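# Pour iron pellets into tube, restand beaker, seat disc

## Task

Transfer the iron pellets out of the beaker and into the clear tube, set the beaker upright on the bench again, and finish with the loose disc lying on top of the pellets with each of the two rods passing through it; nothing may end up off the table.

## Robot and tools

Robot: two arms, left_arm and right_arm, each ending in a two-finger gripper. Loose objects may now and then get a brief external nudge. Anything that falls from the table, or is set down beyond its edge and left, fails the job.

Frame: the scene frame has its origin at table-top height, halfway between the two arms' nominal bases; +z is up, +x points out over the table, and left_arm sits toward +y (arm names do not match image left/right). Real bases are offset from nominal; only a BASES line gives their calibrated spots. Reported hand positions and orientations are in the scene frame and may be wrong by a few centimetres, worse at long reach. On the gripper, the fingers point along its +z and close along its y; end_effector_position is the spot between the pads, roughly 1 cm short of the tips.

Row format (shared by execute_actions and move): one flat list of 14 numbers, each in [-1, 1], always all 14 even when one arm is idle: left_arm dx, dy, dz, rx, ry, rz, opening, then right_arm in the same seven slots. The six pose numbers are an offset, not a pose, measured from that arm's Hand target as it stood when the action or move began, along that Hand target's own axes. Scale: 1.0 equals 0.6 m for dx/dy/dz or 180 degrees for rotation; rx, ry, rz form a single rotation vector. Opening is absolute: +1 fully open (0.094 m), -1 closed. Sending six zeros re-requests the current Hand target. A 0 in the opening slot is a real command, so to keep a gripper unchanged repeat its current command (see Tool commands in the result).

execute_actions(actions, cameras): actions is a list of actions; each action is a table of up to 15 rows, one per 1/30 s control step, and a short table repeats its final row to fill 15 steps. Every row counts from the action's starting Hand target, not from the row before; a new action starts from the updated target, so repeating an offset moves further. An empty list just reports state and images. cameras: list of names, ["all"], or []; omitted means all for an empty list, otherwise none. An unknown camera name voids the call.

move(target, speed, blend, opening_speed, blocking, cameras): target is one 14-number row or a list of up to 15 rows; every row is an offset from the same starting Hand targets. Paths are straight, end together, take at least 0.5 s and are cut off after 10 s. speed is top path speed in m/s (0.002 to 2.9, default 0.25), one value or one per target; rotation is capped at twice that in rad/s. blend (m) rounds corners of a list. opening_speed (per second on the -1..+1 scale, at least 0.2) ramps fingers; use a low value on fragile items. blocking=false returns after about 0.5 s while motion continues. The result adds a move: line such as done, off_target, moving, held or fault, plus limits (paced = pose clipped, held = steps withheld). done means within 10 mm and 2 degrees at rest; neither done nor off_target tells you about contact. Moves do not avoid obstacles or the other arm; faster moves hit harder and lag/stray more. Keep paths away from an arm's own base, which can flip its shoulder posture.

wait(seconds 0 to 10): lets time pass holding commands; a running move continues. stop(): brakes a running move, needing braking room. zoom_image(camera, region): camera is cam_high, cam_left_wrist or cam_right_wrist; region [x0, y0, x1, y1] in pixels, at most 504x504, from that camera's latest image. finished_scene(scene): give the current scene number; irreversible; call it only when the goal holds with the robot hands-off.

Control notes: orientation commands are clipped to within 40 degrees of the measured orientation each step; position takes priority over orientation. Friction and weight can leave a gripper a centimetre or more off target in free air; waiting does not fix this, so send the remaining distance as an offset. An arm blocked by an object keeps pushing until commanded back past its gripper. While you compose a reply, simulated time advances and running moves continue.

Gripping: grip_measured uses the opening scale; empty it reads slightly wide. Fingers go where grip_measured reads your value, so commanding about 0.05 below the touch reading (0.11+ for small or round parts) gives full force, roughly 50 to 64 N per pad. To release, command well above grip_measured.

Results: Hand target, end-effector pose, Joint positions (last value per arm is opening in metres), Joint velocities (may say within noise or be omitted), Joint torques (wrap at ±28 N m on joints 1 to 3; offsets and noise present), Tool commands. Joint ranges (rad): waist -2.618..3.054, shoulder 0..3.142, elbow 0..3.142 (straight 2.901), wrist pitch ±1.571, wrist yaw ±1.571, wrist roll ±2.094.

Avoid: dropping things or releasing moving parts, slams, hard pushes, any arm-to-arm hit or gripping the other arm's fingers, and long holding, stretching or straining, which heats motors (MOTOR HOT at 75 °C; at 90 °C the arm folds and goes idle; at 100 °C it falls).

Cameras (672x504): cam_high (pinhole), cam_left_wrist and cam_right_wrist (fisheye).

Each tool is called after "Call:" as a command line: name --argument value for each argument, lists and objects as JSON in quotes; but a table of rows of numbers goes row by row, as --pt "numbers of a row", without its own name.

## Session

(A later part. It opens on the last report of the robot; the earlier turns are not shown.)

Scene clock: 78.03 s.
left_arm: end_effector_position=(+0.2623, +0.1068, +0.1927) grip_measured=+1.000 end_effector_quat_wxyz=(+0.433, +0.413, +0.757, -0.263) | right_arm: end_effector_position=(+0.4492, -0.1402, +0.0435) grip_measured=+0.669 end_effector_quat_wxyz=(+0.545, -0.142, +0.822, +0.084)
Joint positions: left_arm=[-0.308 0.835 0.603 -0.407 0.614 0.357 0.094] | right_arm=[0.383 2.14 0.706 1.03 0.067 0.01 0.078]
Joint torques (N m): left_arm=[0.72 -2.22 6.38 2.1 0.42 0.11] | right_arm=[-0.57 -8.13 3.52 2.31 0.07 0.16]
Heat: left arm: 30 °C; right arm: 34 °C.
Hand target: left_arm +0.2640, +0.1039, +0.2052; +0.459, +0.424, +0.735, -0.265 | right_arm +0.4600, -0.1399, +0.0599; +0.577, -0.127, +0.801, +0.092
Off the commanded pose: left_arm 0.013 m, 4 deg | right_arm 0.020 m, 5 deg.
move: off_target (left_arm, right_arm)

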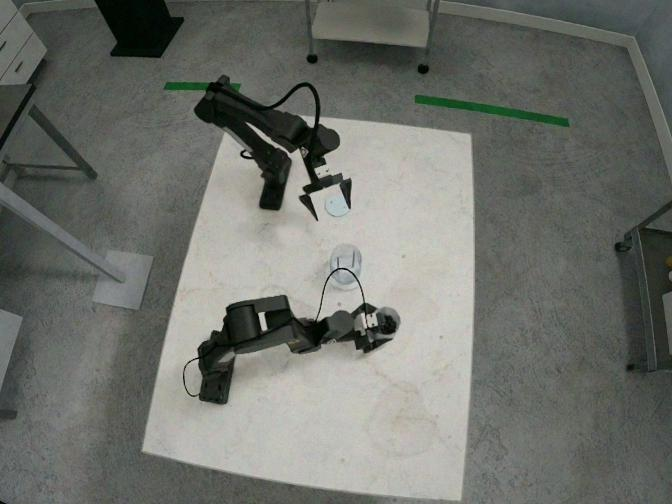

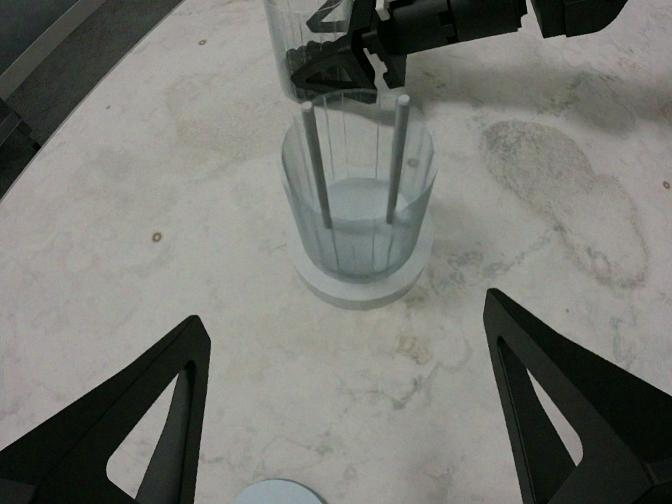

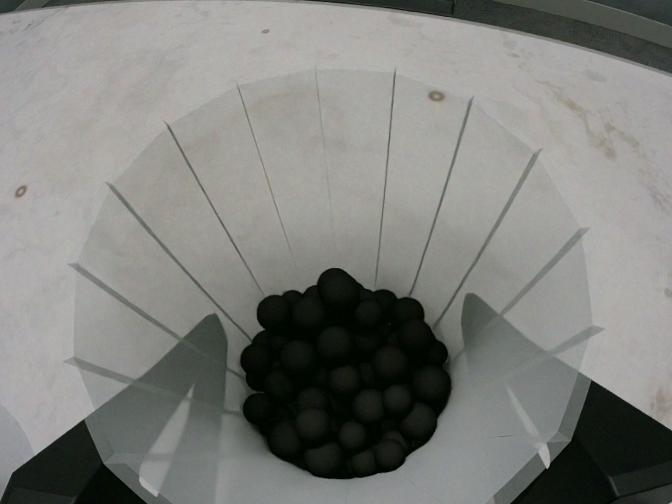

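Call:
move --target '[0,0,0,0,0,0,1,0.0048,0,0.0014,0,0.011,0,0.45]' --speed 0.03

Call:
move --target '[0,0,0,0,0,0,1,0,0,0,0,0,0,1]' --opening_speed 0.3 --cameras '["all"]'

Scene clock: 79.40 s.
left_arm: end_effector_position=(+0.2623, +0.1068, +0.1927) grip_measured=+1.000 end_effector_quat_wxyz=(+0.433, +0.413, +0.757, -0.263) | right_arm: end_effector_position=(+0.4492, -0.1402, +0.0435) grip_measured=+0.669 end_effector_quat_wxyz=(+0.545, -0.142, +0.822, +0.084)
Joint positions: left_arm=[-0.308 0.835 0.603 -0.407 0.614 0.357 0.094] | right_arm=[0.383 2.14 0.706 1.03 0.067 0.01 0.078]
Joint torques (N m): left_arm=[0.7 -2.54 6.61 2.13 0.38 0.1] | right_arm=[-0.54 -9.31 4.42 1.81 0.08 0.19]
Heat: left arm: 30 °C; right arm: 34 °C.
Hand target: left_arm +0.2640, +0.1039, +0.2052; +0.459, +0.424, +0.735, -0.265 | right_arm +0.4599, -0.1399, +0.0569; +0.563, -0.128, +0.811, +0.090
Off the commanded pose: left_arm 0.013 m, 4 deg | right_arm 0.017 m, 3 deg.
move: off_target (left_arm, right_arm)

Scene clock: 81.73 s.
left_arm: end_effector_position=(+0.2623, +0.1068, +0.1927) grip_measured=+1.000 end_effector_quat_wxyz=(+0.433, +0.413, +0.757, -0.263) | right_arm: end_effector_position=(+0.4497, -0.1400, +0.0439) grip_measured=+0.998 end_effector_quat_wxyz=(+0.545, -0.142, +0.822, +0.086)
Joint positions: left_arm=[-0.308 0.835 0.603 -0.407 0.614 0.357 0.094] | right_arm=[0.382 2.14 0.708 1.03 0.062 0.012 0.094]
Joint torques (N m): left_arm=[0.84 -2.45 6.53 2.11 0.41 0.11] | right_arm=[-0.55 -9.33 4.49 1.81 0.07 0.18]
Heat: left arm: 30 °C; right arm: 35 °C.
Hand target: left_arm +0.2640, +0.1039, +0.2052; +0.459, +0.424, +0.735, -0.265 | right_arm +0.4599, -0.1399, +0.0569; +0.563, -0.128, +0.811, +0.090
Off the commanded pose: left_arm 0.013 m, 4 deg | right_arm 0.017 m, 3 deg.
move: off_target (left_arm, right_arm)

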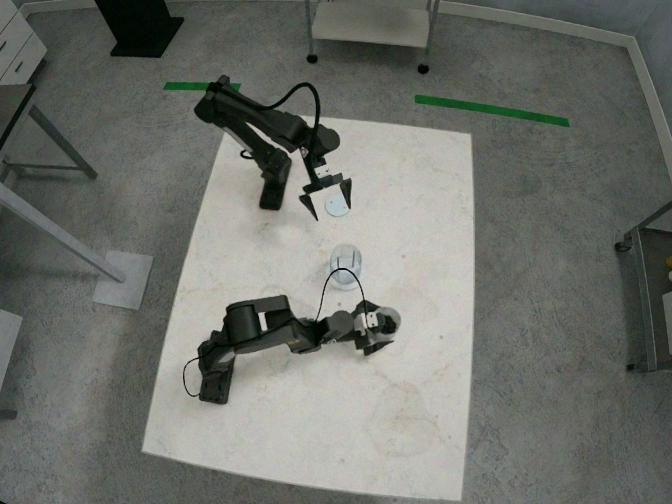

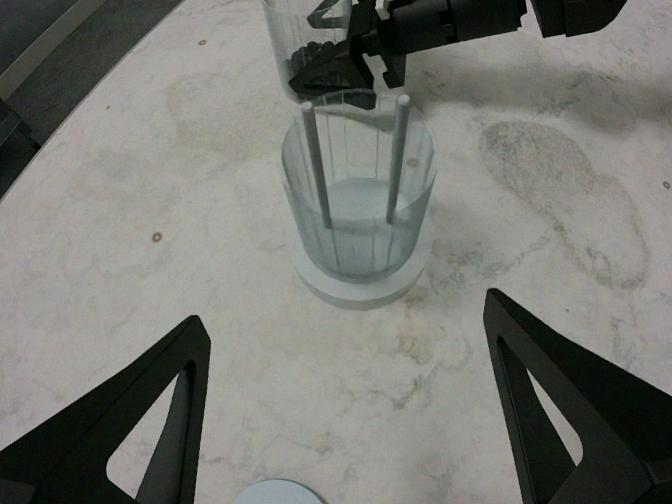

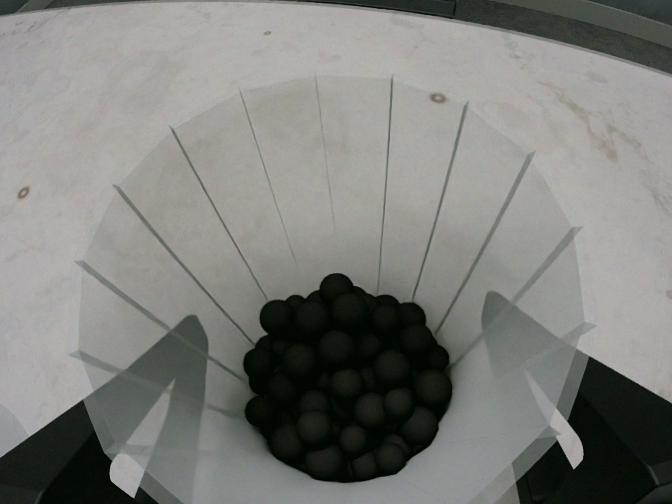

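Call:
move --target '[0,0,0,0,0,0,1,-0.006,0.0052,-0.0078,0,-0.125,0,1]' --speed 0.12 --cameras '["all"]'

Call:
zoom_image --camera "cam_left_wrist" --region '[230, 0, 450, 120]'

Scene clock: 84.93 s.
left_arm: end_effector_position=(+0.2623, +0.1068, +0.1927) grip_measured=+1.000 end_effector_quat_wxyz=(+0.433, +0.413, +0.757, -0.263) | right_arm: end_effector_position=(+0.4565, -0.1419, +0.0493) grip_measured=+0.998 end_effector_quat_wxyz=(+0.637, -0.118, +0.756, +0.098)
Joint positions: left_arm=[-0.308 0.835 0.603 -0.407 0.614 0.357 0.094] | right_arm=[0.382 2.352 0.697 1.484 0.086 0.012 0.094]
Joint torques (N m): left_arm=[0.57 -2.48 6.52 2.09 0.41 0.09] | right_arm=[0.81 -8.79 1.65 2.31 0.09 0]
Heat: left arm: 30 °C; right arm: 35 °C.
Hand target: left_arm +0.2640, +0.1039, +0.2052; +0.459, +0.424, +0.735, -0.265 | right_arm +0.4560, -0.1379, +0.0619; +0.711, -0.108, +0.686, +0.113
Off the commanded pose: left_arm 0.013 m, 4 deg | right_arm 0.013 m, 12 deg.
joint sent to its limit (right arm) — joint 4 (wrist pitch), upper limit. The joint targets are off in position and orientation.
move: off_target (left_arm, right_arm)

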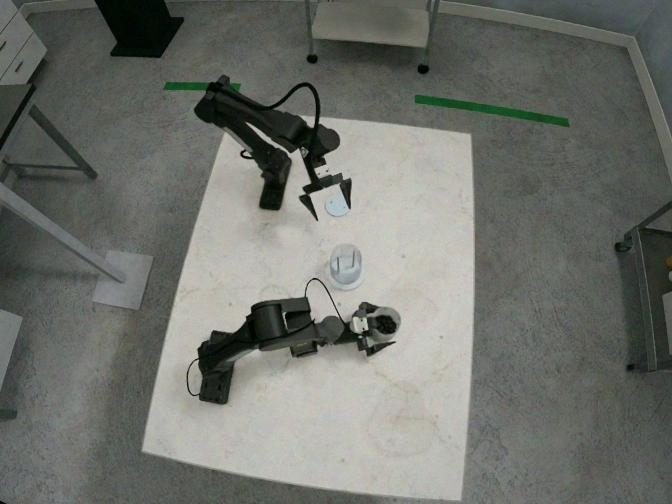

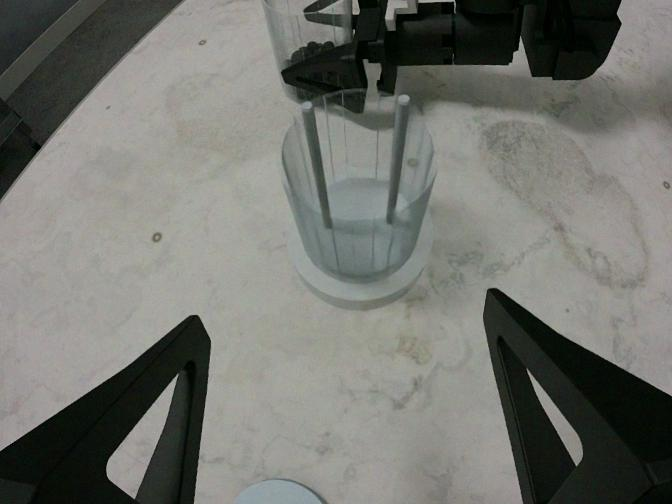

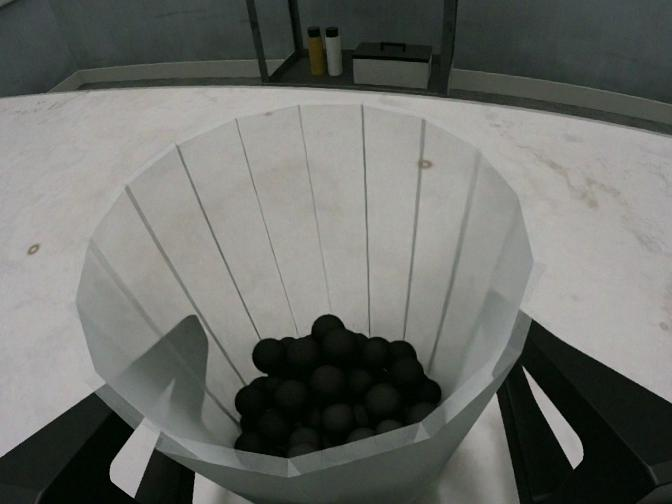

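Scaled by 2.291 from the camera's 672x504 image, which has a finer 960x720 frame.

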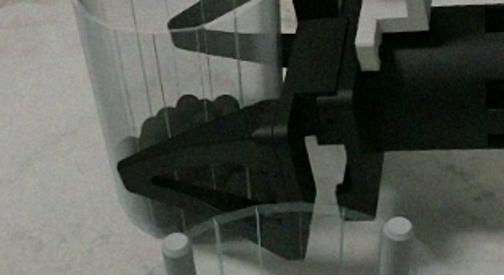

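Call:
move --target '[0,0,0,0,0,0,1,0,0.007,0,0,0,0,1]' --speed 0.05

Call:
move --target '[0,0,0,0,0,0,1,0,0,0,0,0,0,0.45]' --opening_speed 0.2 --cameras '["cam_left_wrist","cam_right_wrist"]'

Scene clock: 88.97 s.
left_arm: end_effector_position=(+0.2623, +0.1068, +0.1927) grip_measured=+1.000 end_effector_quat_wxyz=(+0.433, +0.413, +0.757, -0.263) | right_arm: end_effector_position=(+0.4551, -0.1386, +0.0498) grip_measured=+0.998 end_effector_quat_wxyz=(+0.638, -0.118, +0.755, +0.096)
Joint positions: left_arm=[-0.308 0.835 0.603 -0.407 0.614 0.357 0.094] | right_arm=[0.394 2.352 0.697 1.485 0.1 0.012 0.094]
Joint torques (N m): left_arm=[0.81 -2.43 6.43 2.04 0.48 0.17] | right_arm=[0.59 -8.61 1.74 2.32 0.09 0.02]
Heat: left arm: 31 °C; right arm: 35 °C.
Hand target: left_arm +0.2640, +0.1039, +0.2052; +0.459, +0.424, +0.735, -0.265 | right_arm +0.4547, -0.1339, +0.0619; +0.711, -0.108, +0.686, +0.113
Off the commanded pose: left_arm 0.013 m, 4 deg | right_arm 0.013 m, 12 deg.
joint sent to its limit (right arm) — joint 4 (wrist pitch), upper limit. The joint targets are off in position and orientation.
move: off_target (left_arm, right_arm)

Scene clock: 92.23 s.
left_arm: end_effector_position=(+0.2623, +0.1068, +0.1927) grip_measured=+1.000 end_effector_quat_wxyz=(+0.433, +0.413, +0.757, -0.263) | right_arm: end_effector_position=(+0.4551, -0.1386, +0.0498) grip_measured=+0.656 end_effector_quat_wxyz=(+0.638, -0.117, +0.755, +0.097)
Joint positions: left_arm=[-0.308 0.835 0.603 -0.407 0.614 0.357 0.094] | right_arm=[0.394 2.352 0.697 1.485 0.1 0.015 0.078]
Joint torques (N m): left_arm=[0.57 -2.48 6.58 2.12 0.43 0.13] | right_arm=[0.69 -8.72 1.65 2.29 0.06 0.02]
Heat: left arm: 31 °C; right arm: 36 °C.
Hand target: left_arm +0.2640, +0.1039, +0.2052; +0.459, +0.424, +0.735, -0.265 | right_arm +0.4547, -0.1339, +0.0619; +0.711, -0.108, +0.686, +0.113
Off the commanded pose: left_arm 0.013 m, 4 deg | right_arm 0.013 m, 12 deg.
joint sent to its limit (right arm) — joint 4 (wrist pitch), upper limit. The joint targets are off in position and orientation.
move: off_target (left_arm, right_arm)
Images, in order (width x height): cam_left_wrist 672x504, cam_right_wrist 672x504.

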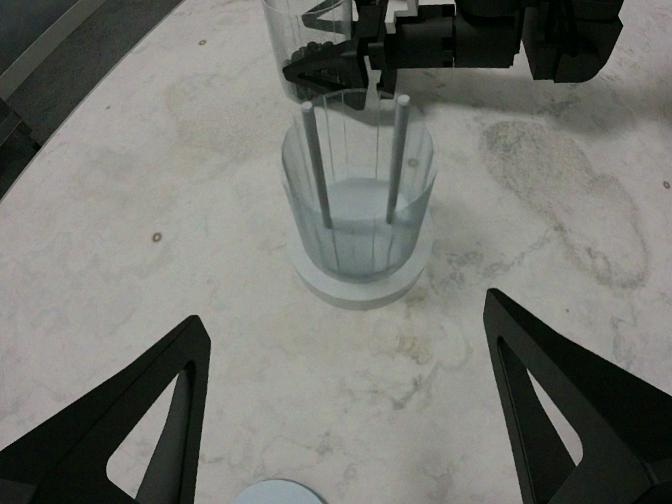

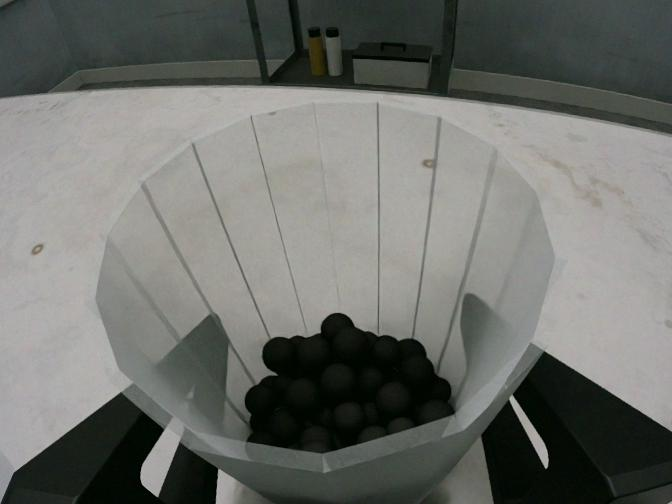

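Call:
move --pt "0 0 0 0 0 0 1 -0.2165 0 0.0076 0 0.0222 0 0.45" --pt "0 0 0 0 0 0 1 -0.2713 0.1377 0.011 -0.0778 0.0222 0 0.45" --speed 0.12 --blend 0.02 --cameras '["all"]'

Scene clock: 98.30 s.
left_arm: end_effector_position=(+0.2623, +0.1068, +0.1927) grip_measured=+1.000 end_effector_quat_wxyz=(+0.433, +0.413, +0.757, -0.263) | right_arm: end_effector_position=(+0.4235, -0.0633, +0.1704) grip_measured=+0.656 end_effector_quat_wxyz=(+0.620, -0.199, +0.738, +0.178)
Joint positions: left_arm=[-0.308 0.835 0.603 -0.407 0.614 0.357 0.094] | right_arm=[0.52 1.839 0.711 0.961 -0.01 0.015 0.078]
Joint torques (N m): left_arm=[0.69 -2.39 6.48 2.1 0.47 0.09] | right_arm=[0.34 -13.15 7.35 1.95 -0.09 -0.11]
Heat: left arm: 31 °C; right arm: 37 °C.
Hand target: left_arm +0.2640, +0.1039, +0.2052; +0.459, +0.424, +0.735, -0.265 | right_arm +0.4299, -0.0553, +0.2249; +0.668, -0.198, +0.691, +0.192
Off the commanded pose: left_arm 0.013 m, 4 deg | right_arm 0.055 m, 8 deg.
move: off_target (left_arm, right_arm)

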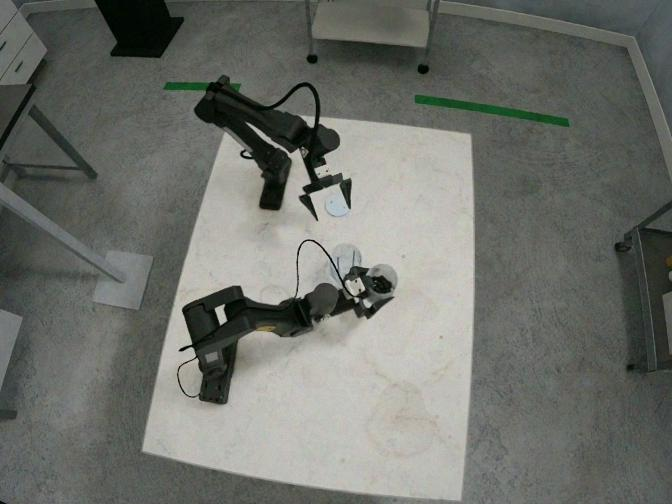

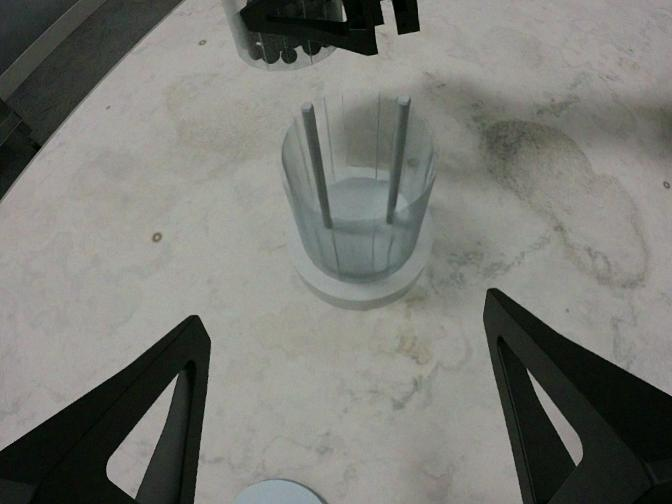

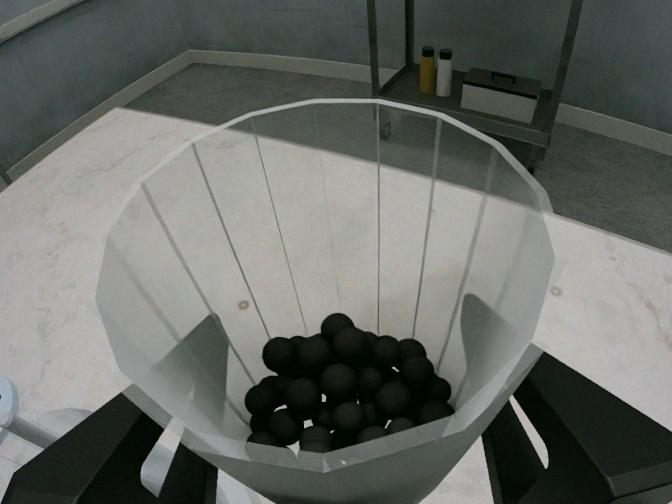

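Call:
zoom_image --camera "cam_right_wrist" --region '[0, 350, 200, 504]'

Call:
zoom_image --camera "cam_high" --region '[300, 220, 420, 330]'

Scaled by 2.520 from the camera's 672x504 image, which has a finer 960x720 frame.

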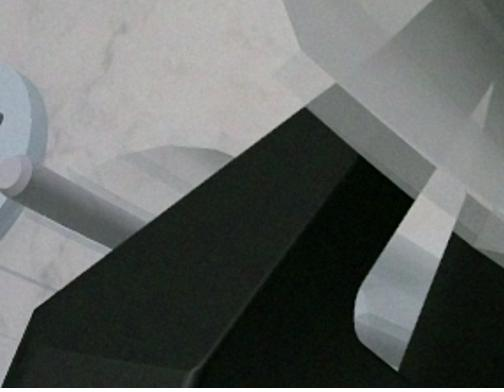

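Scaled by 4.200.

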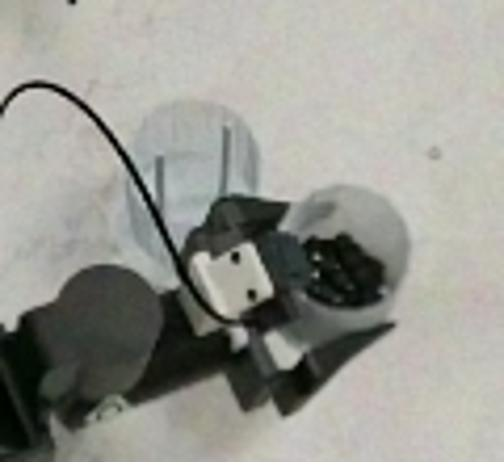

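Call:
move --target '[0,0,0,0,0,0,1,0.002,0.0297,-0.0592,0.0658,0.0005,-0.3833,0.45]' --speed 0.18 --cameras '["all"]'

Scene clock: 106.87 s.
left_arm: end_effector_position=(+0.2623, +0.1068, +0.1927) grip_measured=+1.000 end_effector_quat_wxyz=(+0.433, +0.413, +0.757, -0.263) | right_arm: end_effector_position=(+0.3919, -0.0617, +0.1840) grip_measured=+0.656 end_effector_quat_wxyz=(+0.622, -0.532, +0.500, -0.282)
Joint positions: left_arm=[-0.308 0.835 0.603 -0.407 0.614 0.357 0.094] | right_arm=[0.67 1.813 0.599 1.145 0.291 -1.221 0.078]
Joint torques (N m): left_arm=[0.51 -2.55 6.45 2.11 0.41 0.06] | right_arm=[0.53 -9.47 3.74 2.7 0.05 -0.02]
Heat: left arm: 32 °C; right arm: 38 °C.
Hand target: left_arm +0.2640, +0.1039, +0.2052; +0.459, +0.424, +0.735, -0.265 | right_arm +0.3903, -0.0590, +0.2249; +0.674, -0.488, +0.473, -0.288
Off the commanded pose: left_arm 0.013 m, 4 deg | right_arm 0.041 m, 8 deg.
move: off_target (left_arm, right_arm)

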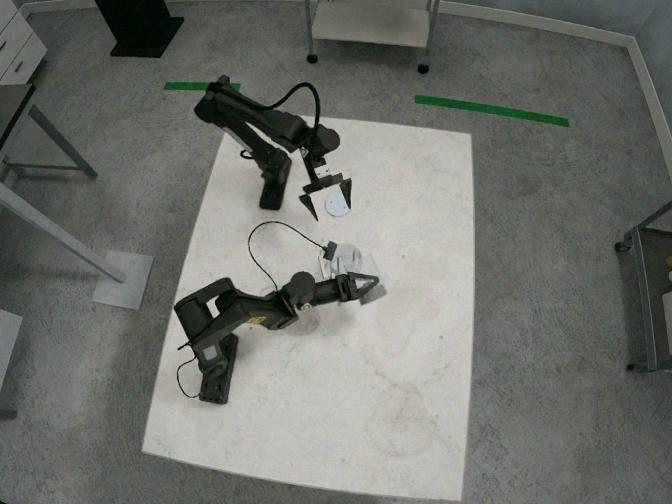

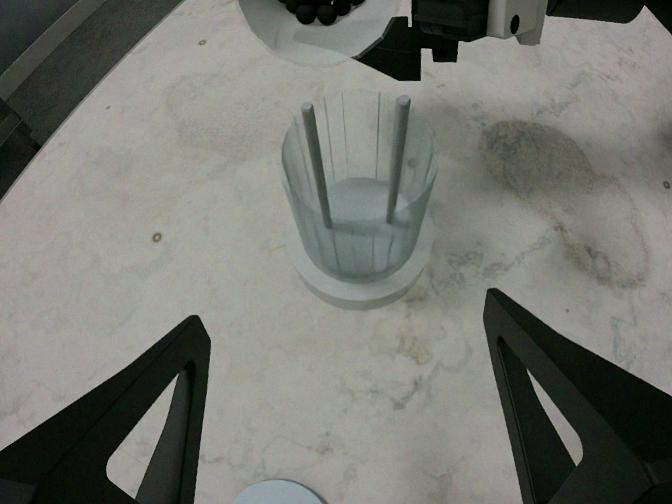

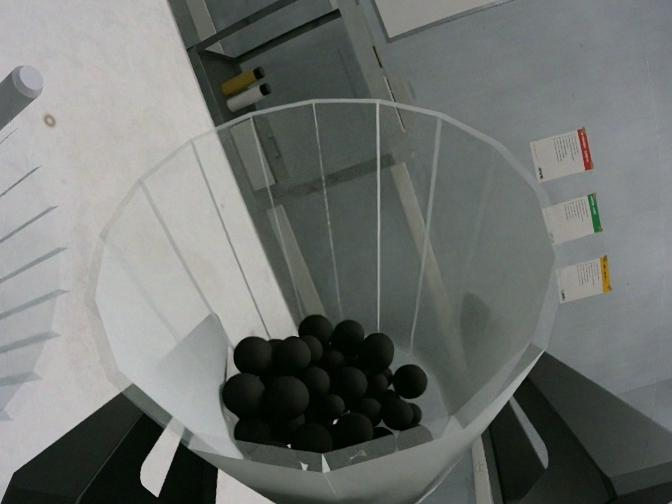

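Call:
zoom_image --camera "cam_high" --region '[300, 220, 420, 330]'

Call:
zoom_image --camera "cam_left_wrist" --region '[220, 0, 560, 320]'

Scaled by 4.200.

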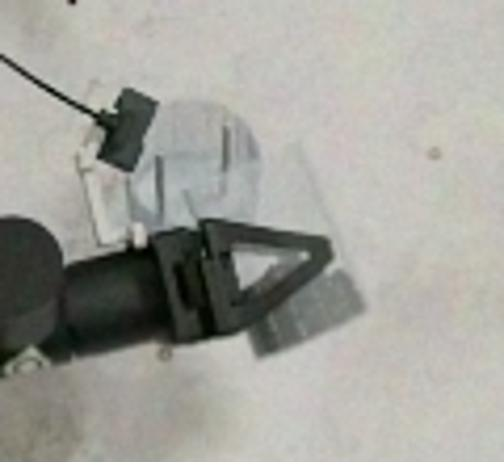

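Scaled by 1.482 from the camera's 672x504 image, which has a finer 960x720 frame.

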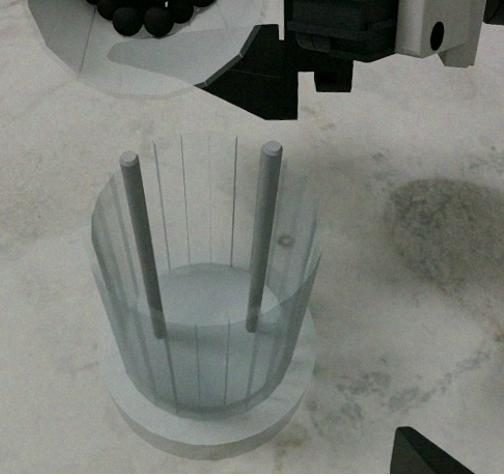

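Call:
move --target '[0,0,0,0,0,0,1,-0.0088,0.0377,-0.0298,0.0094,0,-0.0548,0.45]' --speed 0.08 --cameras '["all"]'

Call:
zoom_image --camera "cam_left_wrist" --region '[220, 0, 560, 320]'

Call:
zoom_image --camera "cam_high" --region '[300, 220, 420, 330]'

Scene clock: 113.70 s.
left_arm: end_effector_position=(+0.2623, +0.1068, +0.1927) grip_measured=+1.000 end_effector_quat_wxyz=(+0.433, +0.413, +0.757, -0.263) | right_arm: end_effector_position=(+0.3710, -0.0547, +0.1763) grip_measured=+0.656 end_effector_quat_wxyz=(+0.612, -0.558, +0.441, -0.345)
Joint positions: left_arm=[-0.308 0.835 0.603 -0.407 0.614 0.357 0.094] | right_arm=[0.738 1.879 0.534 1.332 0.361 -1.41 0.078]
Joint torques (N m): left_arm=[0.54 -2.37 6.56 2.12 0.46 0.08] | right_arm=[0.54 -7.15 3.33 2.7 0.05 -0.09]
Heat: left arm: 32 °C; right arm: 38 °C.
Hand target: left_arm +0.2640, +0.1039, +0.2052; +0.459, +0.424, +0.735, -0.265 | right_arm +0.3702, -0.0533, +0.2044; +0.654, -0.517, +0.425, -0.352
Off the commanded pose: left_arm 0.013 m, 4 deg | right_arm 0.028 m, 7 deg.
move: off_target (left_arm, right_arm)

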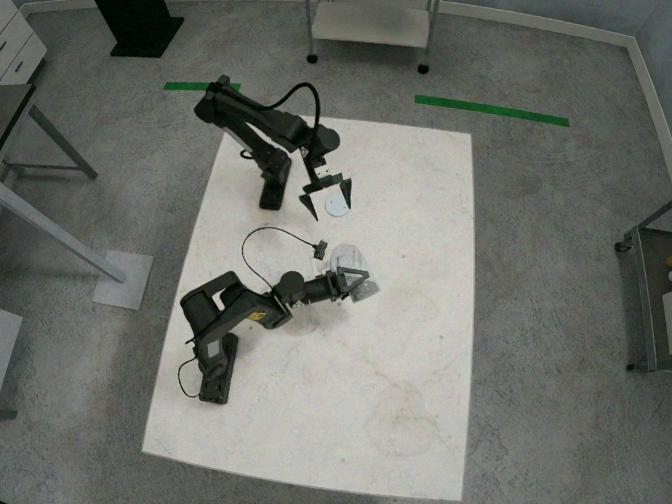

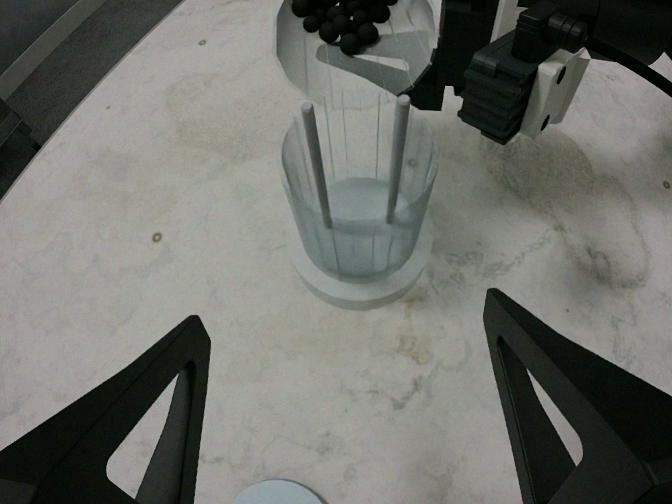

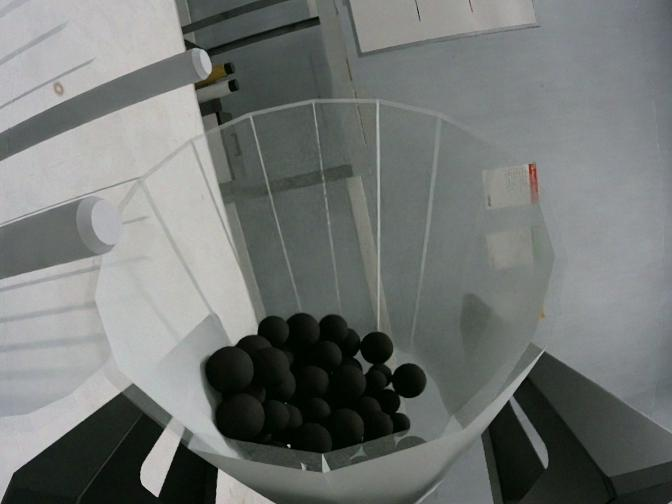

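Scaled by 1.482 from the camera's 672x504 image, which has a finer 960x720 frame.

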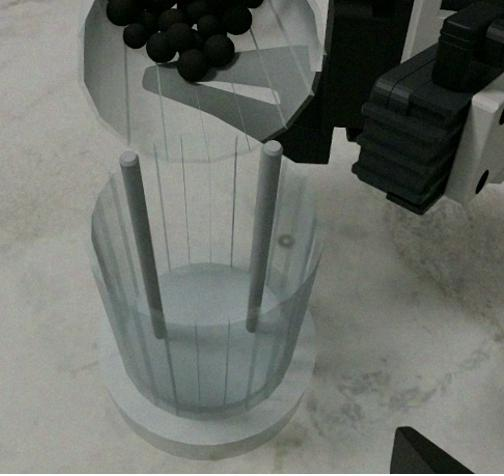

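Scaled by 4.200.

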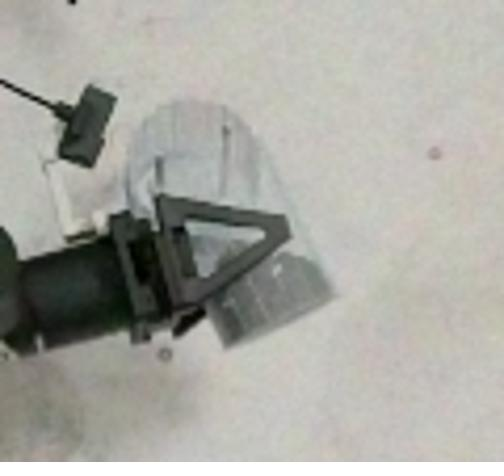

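Call:
move --target '[0,0,0,0,0,0,1,0.0122,0.0145,0,0.0085,0,-0.0493,0.45]' --speed 0.06 --cameras '["all"]'

Call:
zoom_image --camera "cam_left_wrist" --region '[220, 0, 560, 320]'

Call:
zoom_image --camera "cam_high" --region '[300, 220, 420, 330]'

Scene clock: 119.23 s.
left_arm: end_effector_position=(+0.2623, +0.1068, +0.1927) grip_measured=+1.000 end_effector_quat_wxyz=(+0.433, +0.413, +0.757, -0.263) | right_arm: end_effector_position=(+0.3715, -0.0528, +0.1729) grip_measured=+0.656 end_effector_quat_wxyz=(+0.602, -0.575, +0.393, -0.391)
Joint positions: left_arm=[-0.308 0.835 0.603 -0.407 0.614 0.357 0.094] | right_arm=[0.738 1.953 0.534 1.451 0.355 -1.559 0.078]
Joint torques (N m): left_arm=[0.47 -2.55 6.5 2.09 0.46 0.09] | right_arm=[-0.8 -7.13 2.58 2.52 -0.1 -0.13]
Heat: left arm: 33 °C; right arm: 37 °C.
Hand target: left_arm +0.2640, +0.1039, +0.2052; +0.459, +0.424, +0.735, -0.265 | right_arm +0.3732, -0.0580, +0.1945; +0.632, -0.540, +0.379, -0.407
Off the commanded pose: left_arm 0.013 m, 4 deg | right_arm 0.022 m, 6 deg.
joint sent to its limit (right arm) — joint 4 (wrist pitch), upper limit. The joint targets are off in position, not in orientation.
move: off_target (left_arm, right_arm)

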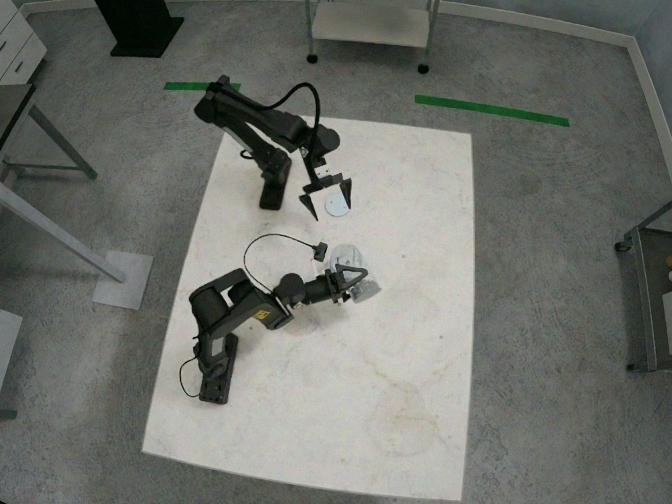

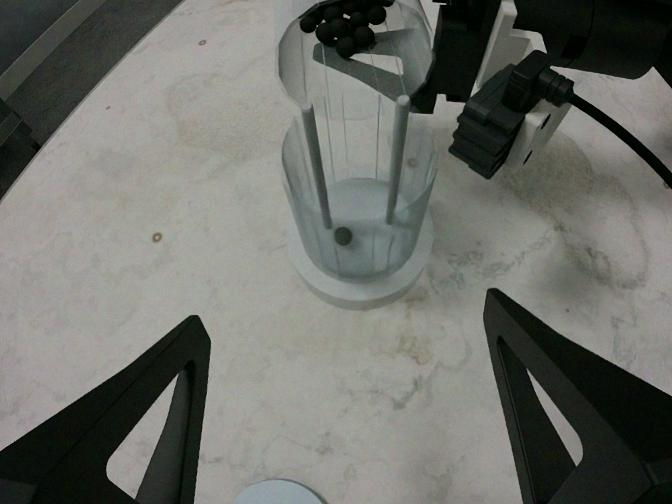

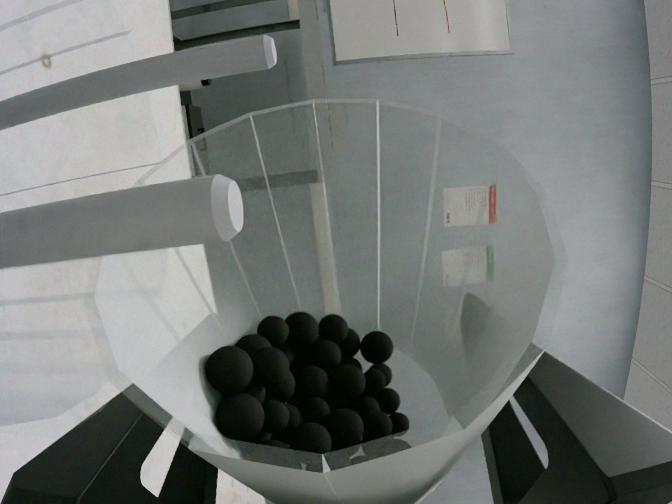

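Scaled by 1.482 from the camera's 672x504 image, which has a finer 960x720 frame.

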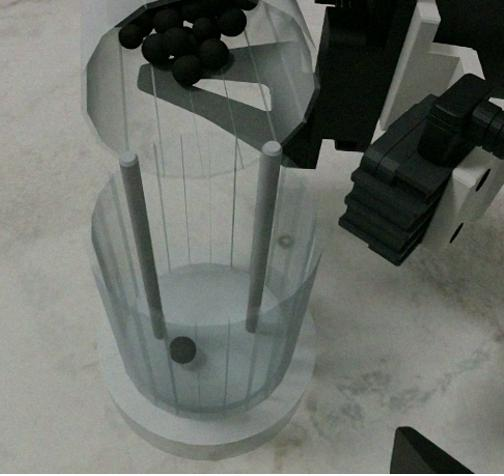

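Scaled by 4.200.

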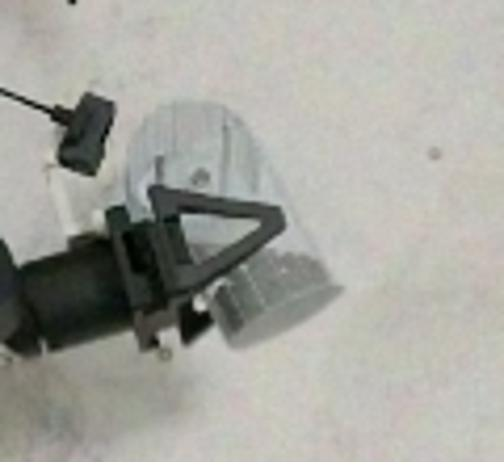

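Call:
move --target '[0,0,0,0,0,0,1,-0.0038,-0.0115,0.0008,0.0094,0,-0.0548,0.45]' --speed 0.05 --cameras '["all"]'

Call:
zoom_image --camera "cam_left_wrist" --region '[220, 0, 560, 320]'

Scene clock: 124.10 s.
left_arm: end_effector_position=(+0.2623, +0.1068, +0.1927) grip_measured=+1.000 end_effector_quat_wxyz=(+0.433, +0.413, +0.757, -0.263) | right_arm: end_effector_position=(+0.3708, -0.0521, +0.1806) grip_measured=+0.656 end_effector_quat_wxyz=(+0.573, -0.600, +0.332, -0.449)
Joint positions: left_arm=[-0.308 0.835 0.603 -0.407 0.614 0.357 0.094] | right_arm=[0.738 1.953 0.534 1.484 0.349 -1.752 0.078]
Joint torques (N m): left_arm=[0.75 -2.59 6.72 2.13 0.44 0.08] | right_arm=[-0.21 -8.03 2.93 2.22 0 0]
Heat: left arm: 33 °C; right arm: 37 °C.
Hand target: left_arm +0.2640, +0.1039, +0.2052; +0.459, +0.424, +0.735, -0.265 | right_arm +0.3721, -0.0563, +0.2015; +0.602, -0.561, +0.326, -0.465
Off the commanded pose: left_arm 0.013 m, 4 deg | right_arm 0.021 m, 6 deg.
joint sent to its limit (right arm) — joint 4 (wrist pitch), upper limit. The joint targets are off in position, not in orientation.
move: off_target (left_arm, right_arm)

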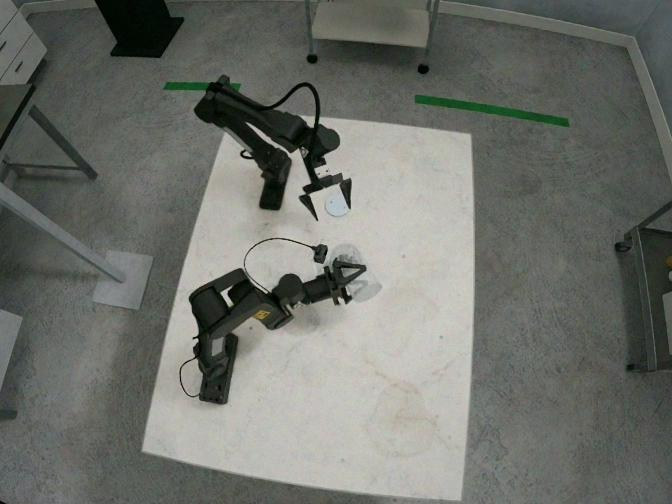

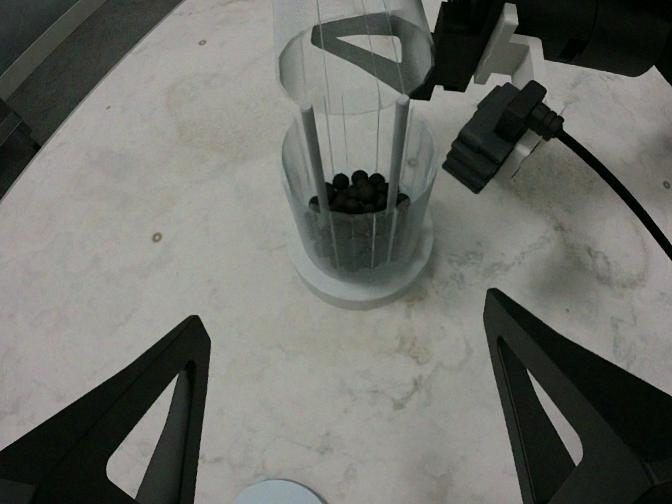

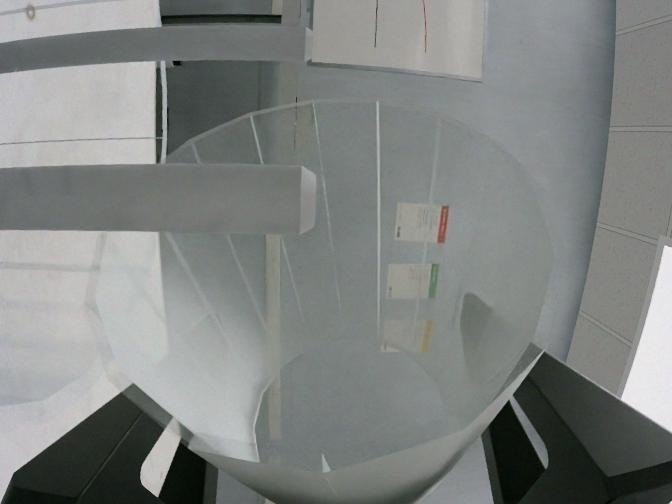

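Scaled by 1.482 from the camera's 672x504 image, which has a finer 960x720 frame.

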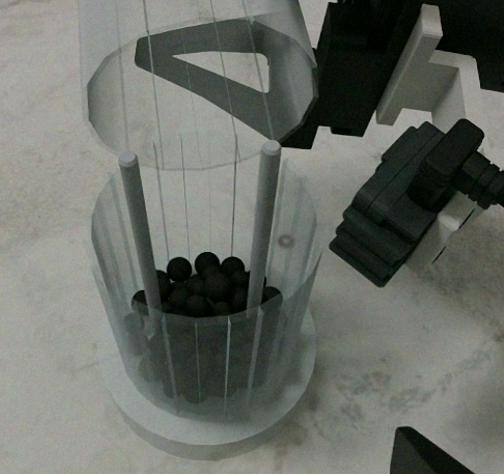

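Call:
move --pt "0 0 0 0 0 0 1 0.106 -0.0497 0.0275 0 0 0 0.45" --pt "0 0 0 0 0 0 1 0.1583 0.1192 0.0662 -0.0931 0 0.542 0.45" --speed '[0.12,0.22]' --cameras '["all"]'

Scene clock: 131.27 s.
left_arm: end_effector_position=(+0.2623, +0.1068, +0.1927) grip_measured=+1.000 end_effector_quat_wxyz=(+0.433, +0.413, +0.757, -0.263) | right_arm: end_effector_position=(+0.4493, -0.1372, +0.1366) grip_measured=+0.656 end_effector_quat_wxyz=(+0.650, -0.200, +0.710, +0.182)
Joint positions: left_arm=[-0.308 0.835 0.603 -0.407 0.614 0.359 0.094] | right_arm=[0.268 2.036 0.643 1.301 -0.265 -0.026 0.078]
Joint torques (N m): left_arm=[0.7 -2.36 6.67 2.11 0.46 0.08] | right_arm=[-0.51 -7.58 5.22 1.98 -0.14 0.18]
Heat: left arm: 33 °C; right arm: 36 °C.
Hand target: left_arm +0.2640, +0.1039, +0.2052; +0.459, +0.424, +0.735, -0.265 | right_arm +0.4561, -0.1338, +0.1501; +0.668, -0.198, +0.692, +0.191
Off the commanded pose: left_arm 0.013 m, 4 deg | right_arm 0.015 m, 3 deg.
move: off_target (left_arm, right_arm)

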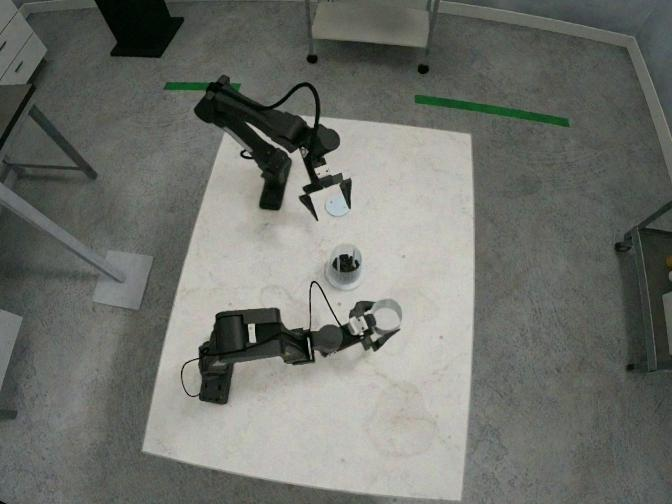

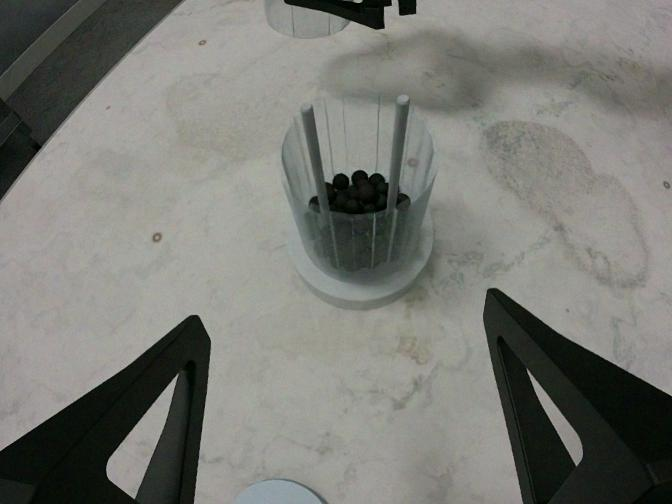

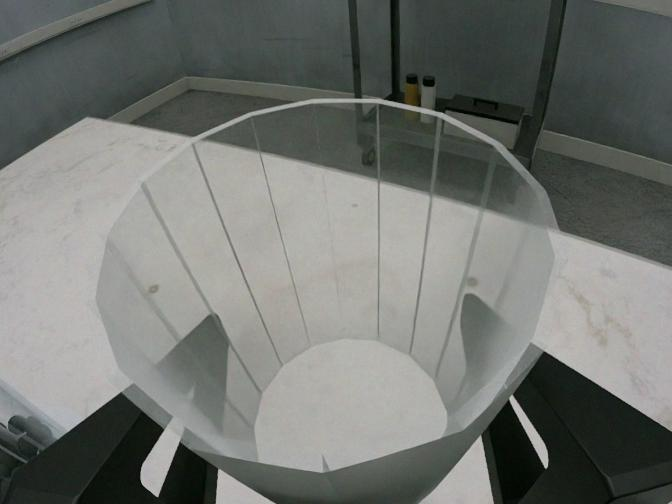

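Call:
move --target '[0,0,0,0,0,0,1,0.1332,0,0.0047,0,0.0278,0,0.45]' --speed 0.08 --cameras '["cam_left_wrist"]'

Scene clock: 135.27 s.
left_arm: end_effector_position=(+0.2623, +0.1068, +0.1927) grip_measured=+1.000 end_effector_quat_wxyz=(+0.433, +0.413, +0.757, -0.263) | right_arm: end_effector_position=(+0.4477, -0.1368, +0.0521) grip_measured=+0.656 end_effector_quat_wxyz=(+0.604, -0.202, +0.749, +0.180)
Joint positions: left_arm=[-0.308 0.835 0.603 -0.407 0.614 0.359 0.094] | right_arm=[0.27 2.295 0.68 1.401 -0.265 -0.031 0.078]
Joint torques (N m): left_arm=[0.72 -2.48 6.64 2.1 0.44 0.08] | right_arm=[-0.51 -8.28 3.74 2.36 -0.11 -0.09]
Heat: left arm: 33 °C; right arm: 36 °C.
Hand target: left_arm +0.2640, +0.1039, +0.2052; +0.459, +0.424, +0.735, -0.265 | right_arm +0.4561, -0.1338, +0.0702; +0.637, -0.206, +0.720, +0.182
Off the commanded pose: left_arm 0.013 m, 4 deg | right_arm 0.020 m, 5 deg.
move: off_target (left_arm, right_arm)
Images, in order (width x height): cam_left_wrist 672x504.

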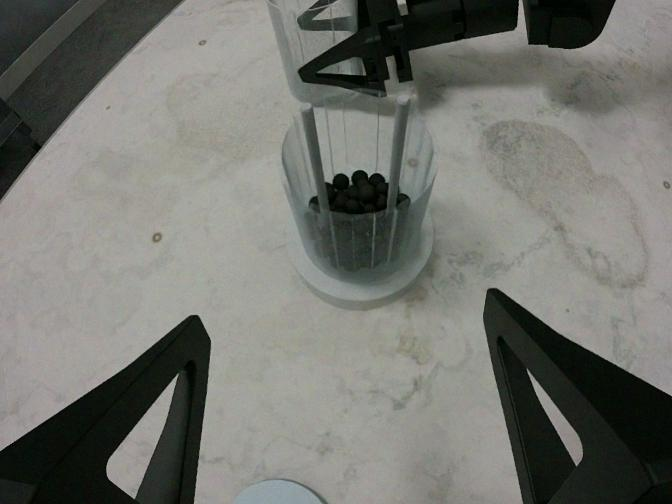

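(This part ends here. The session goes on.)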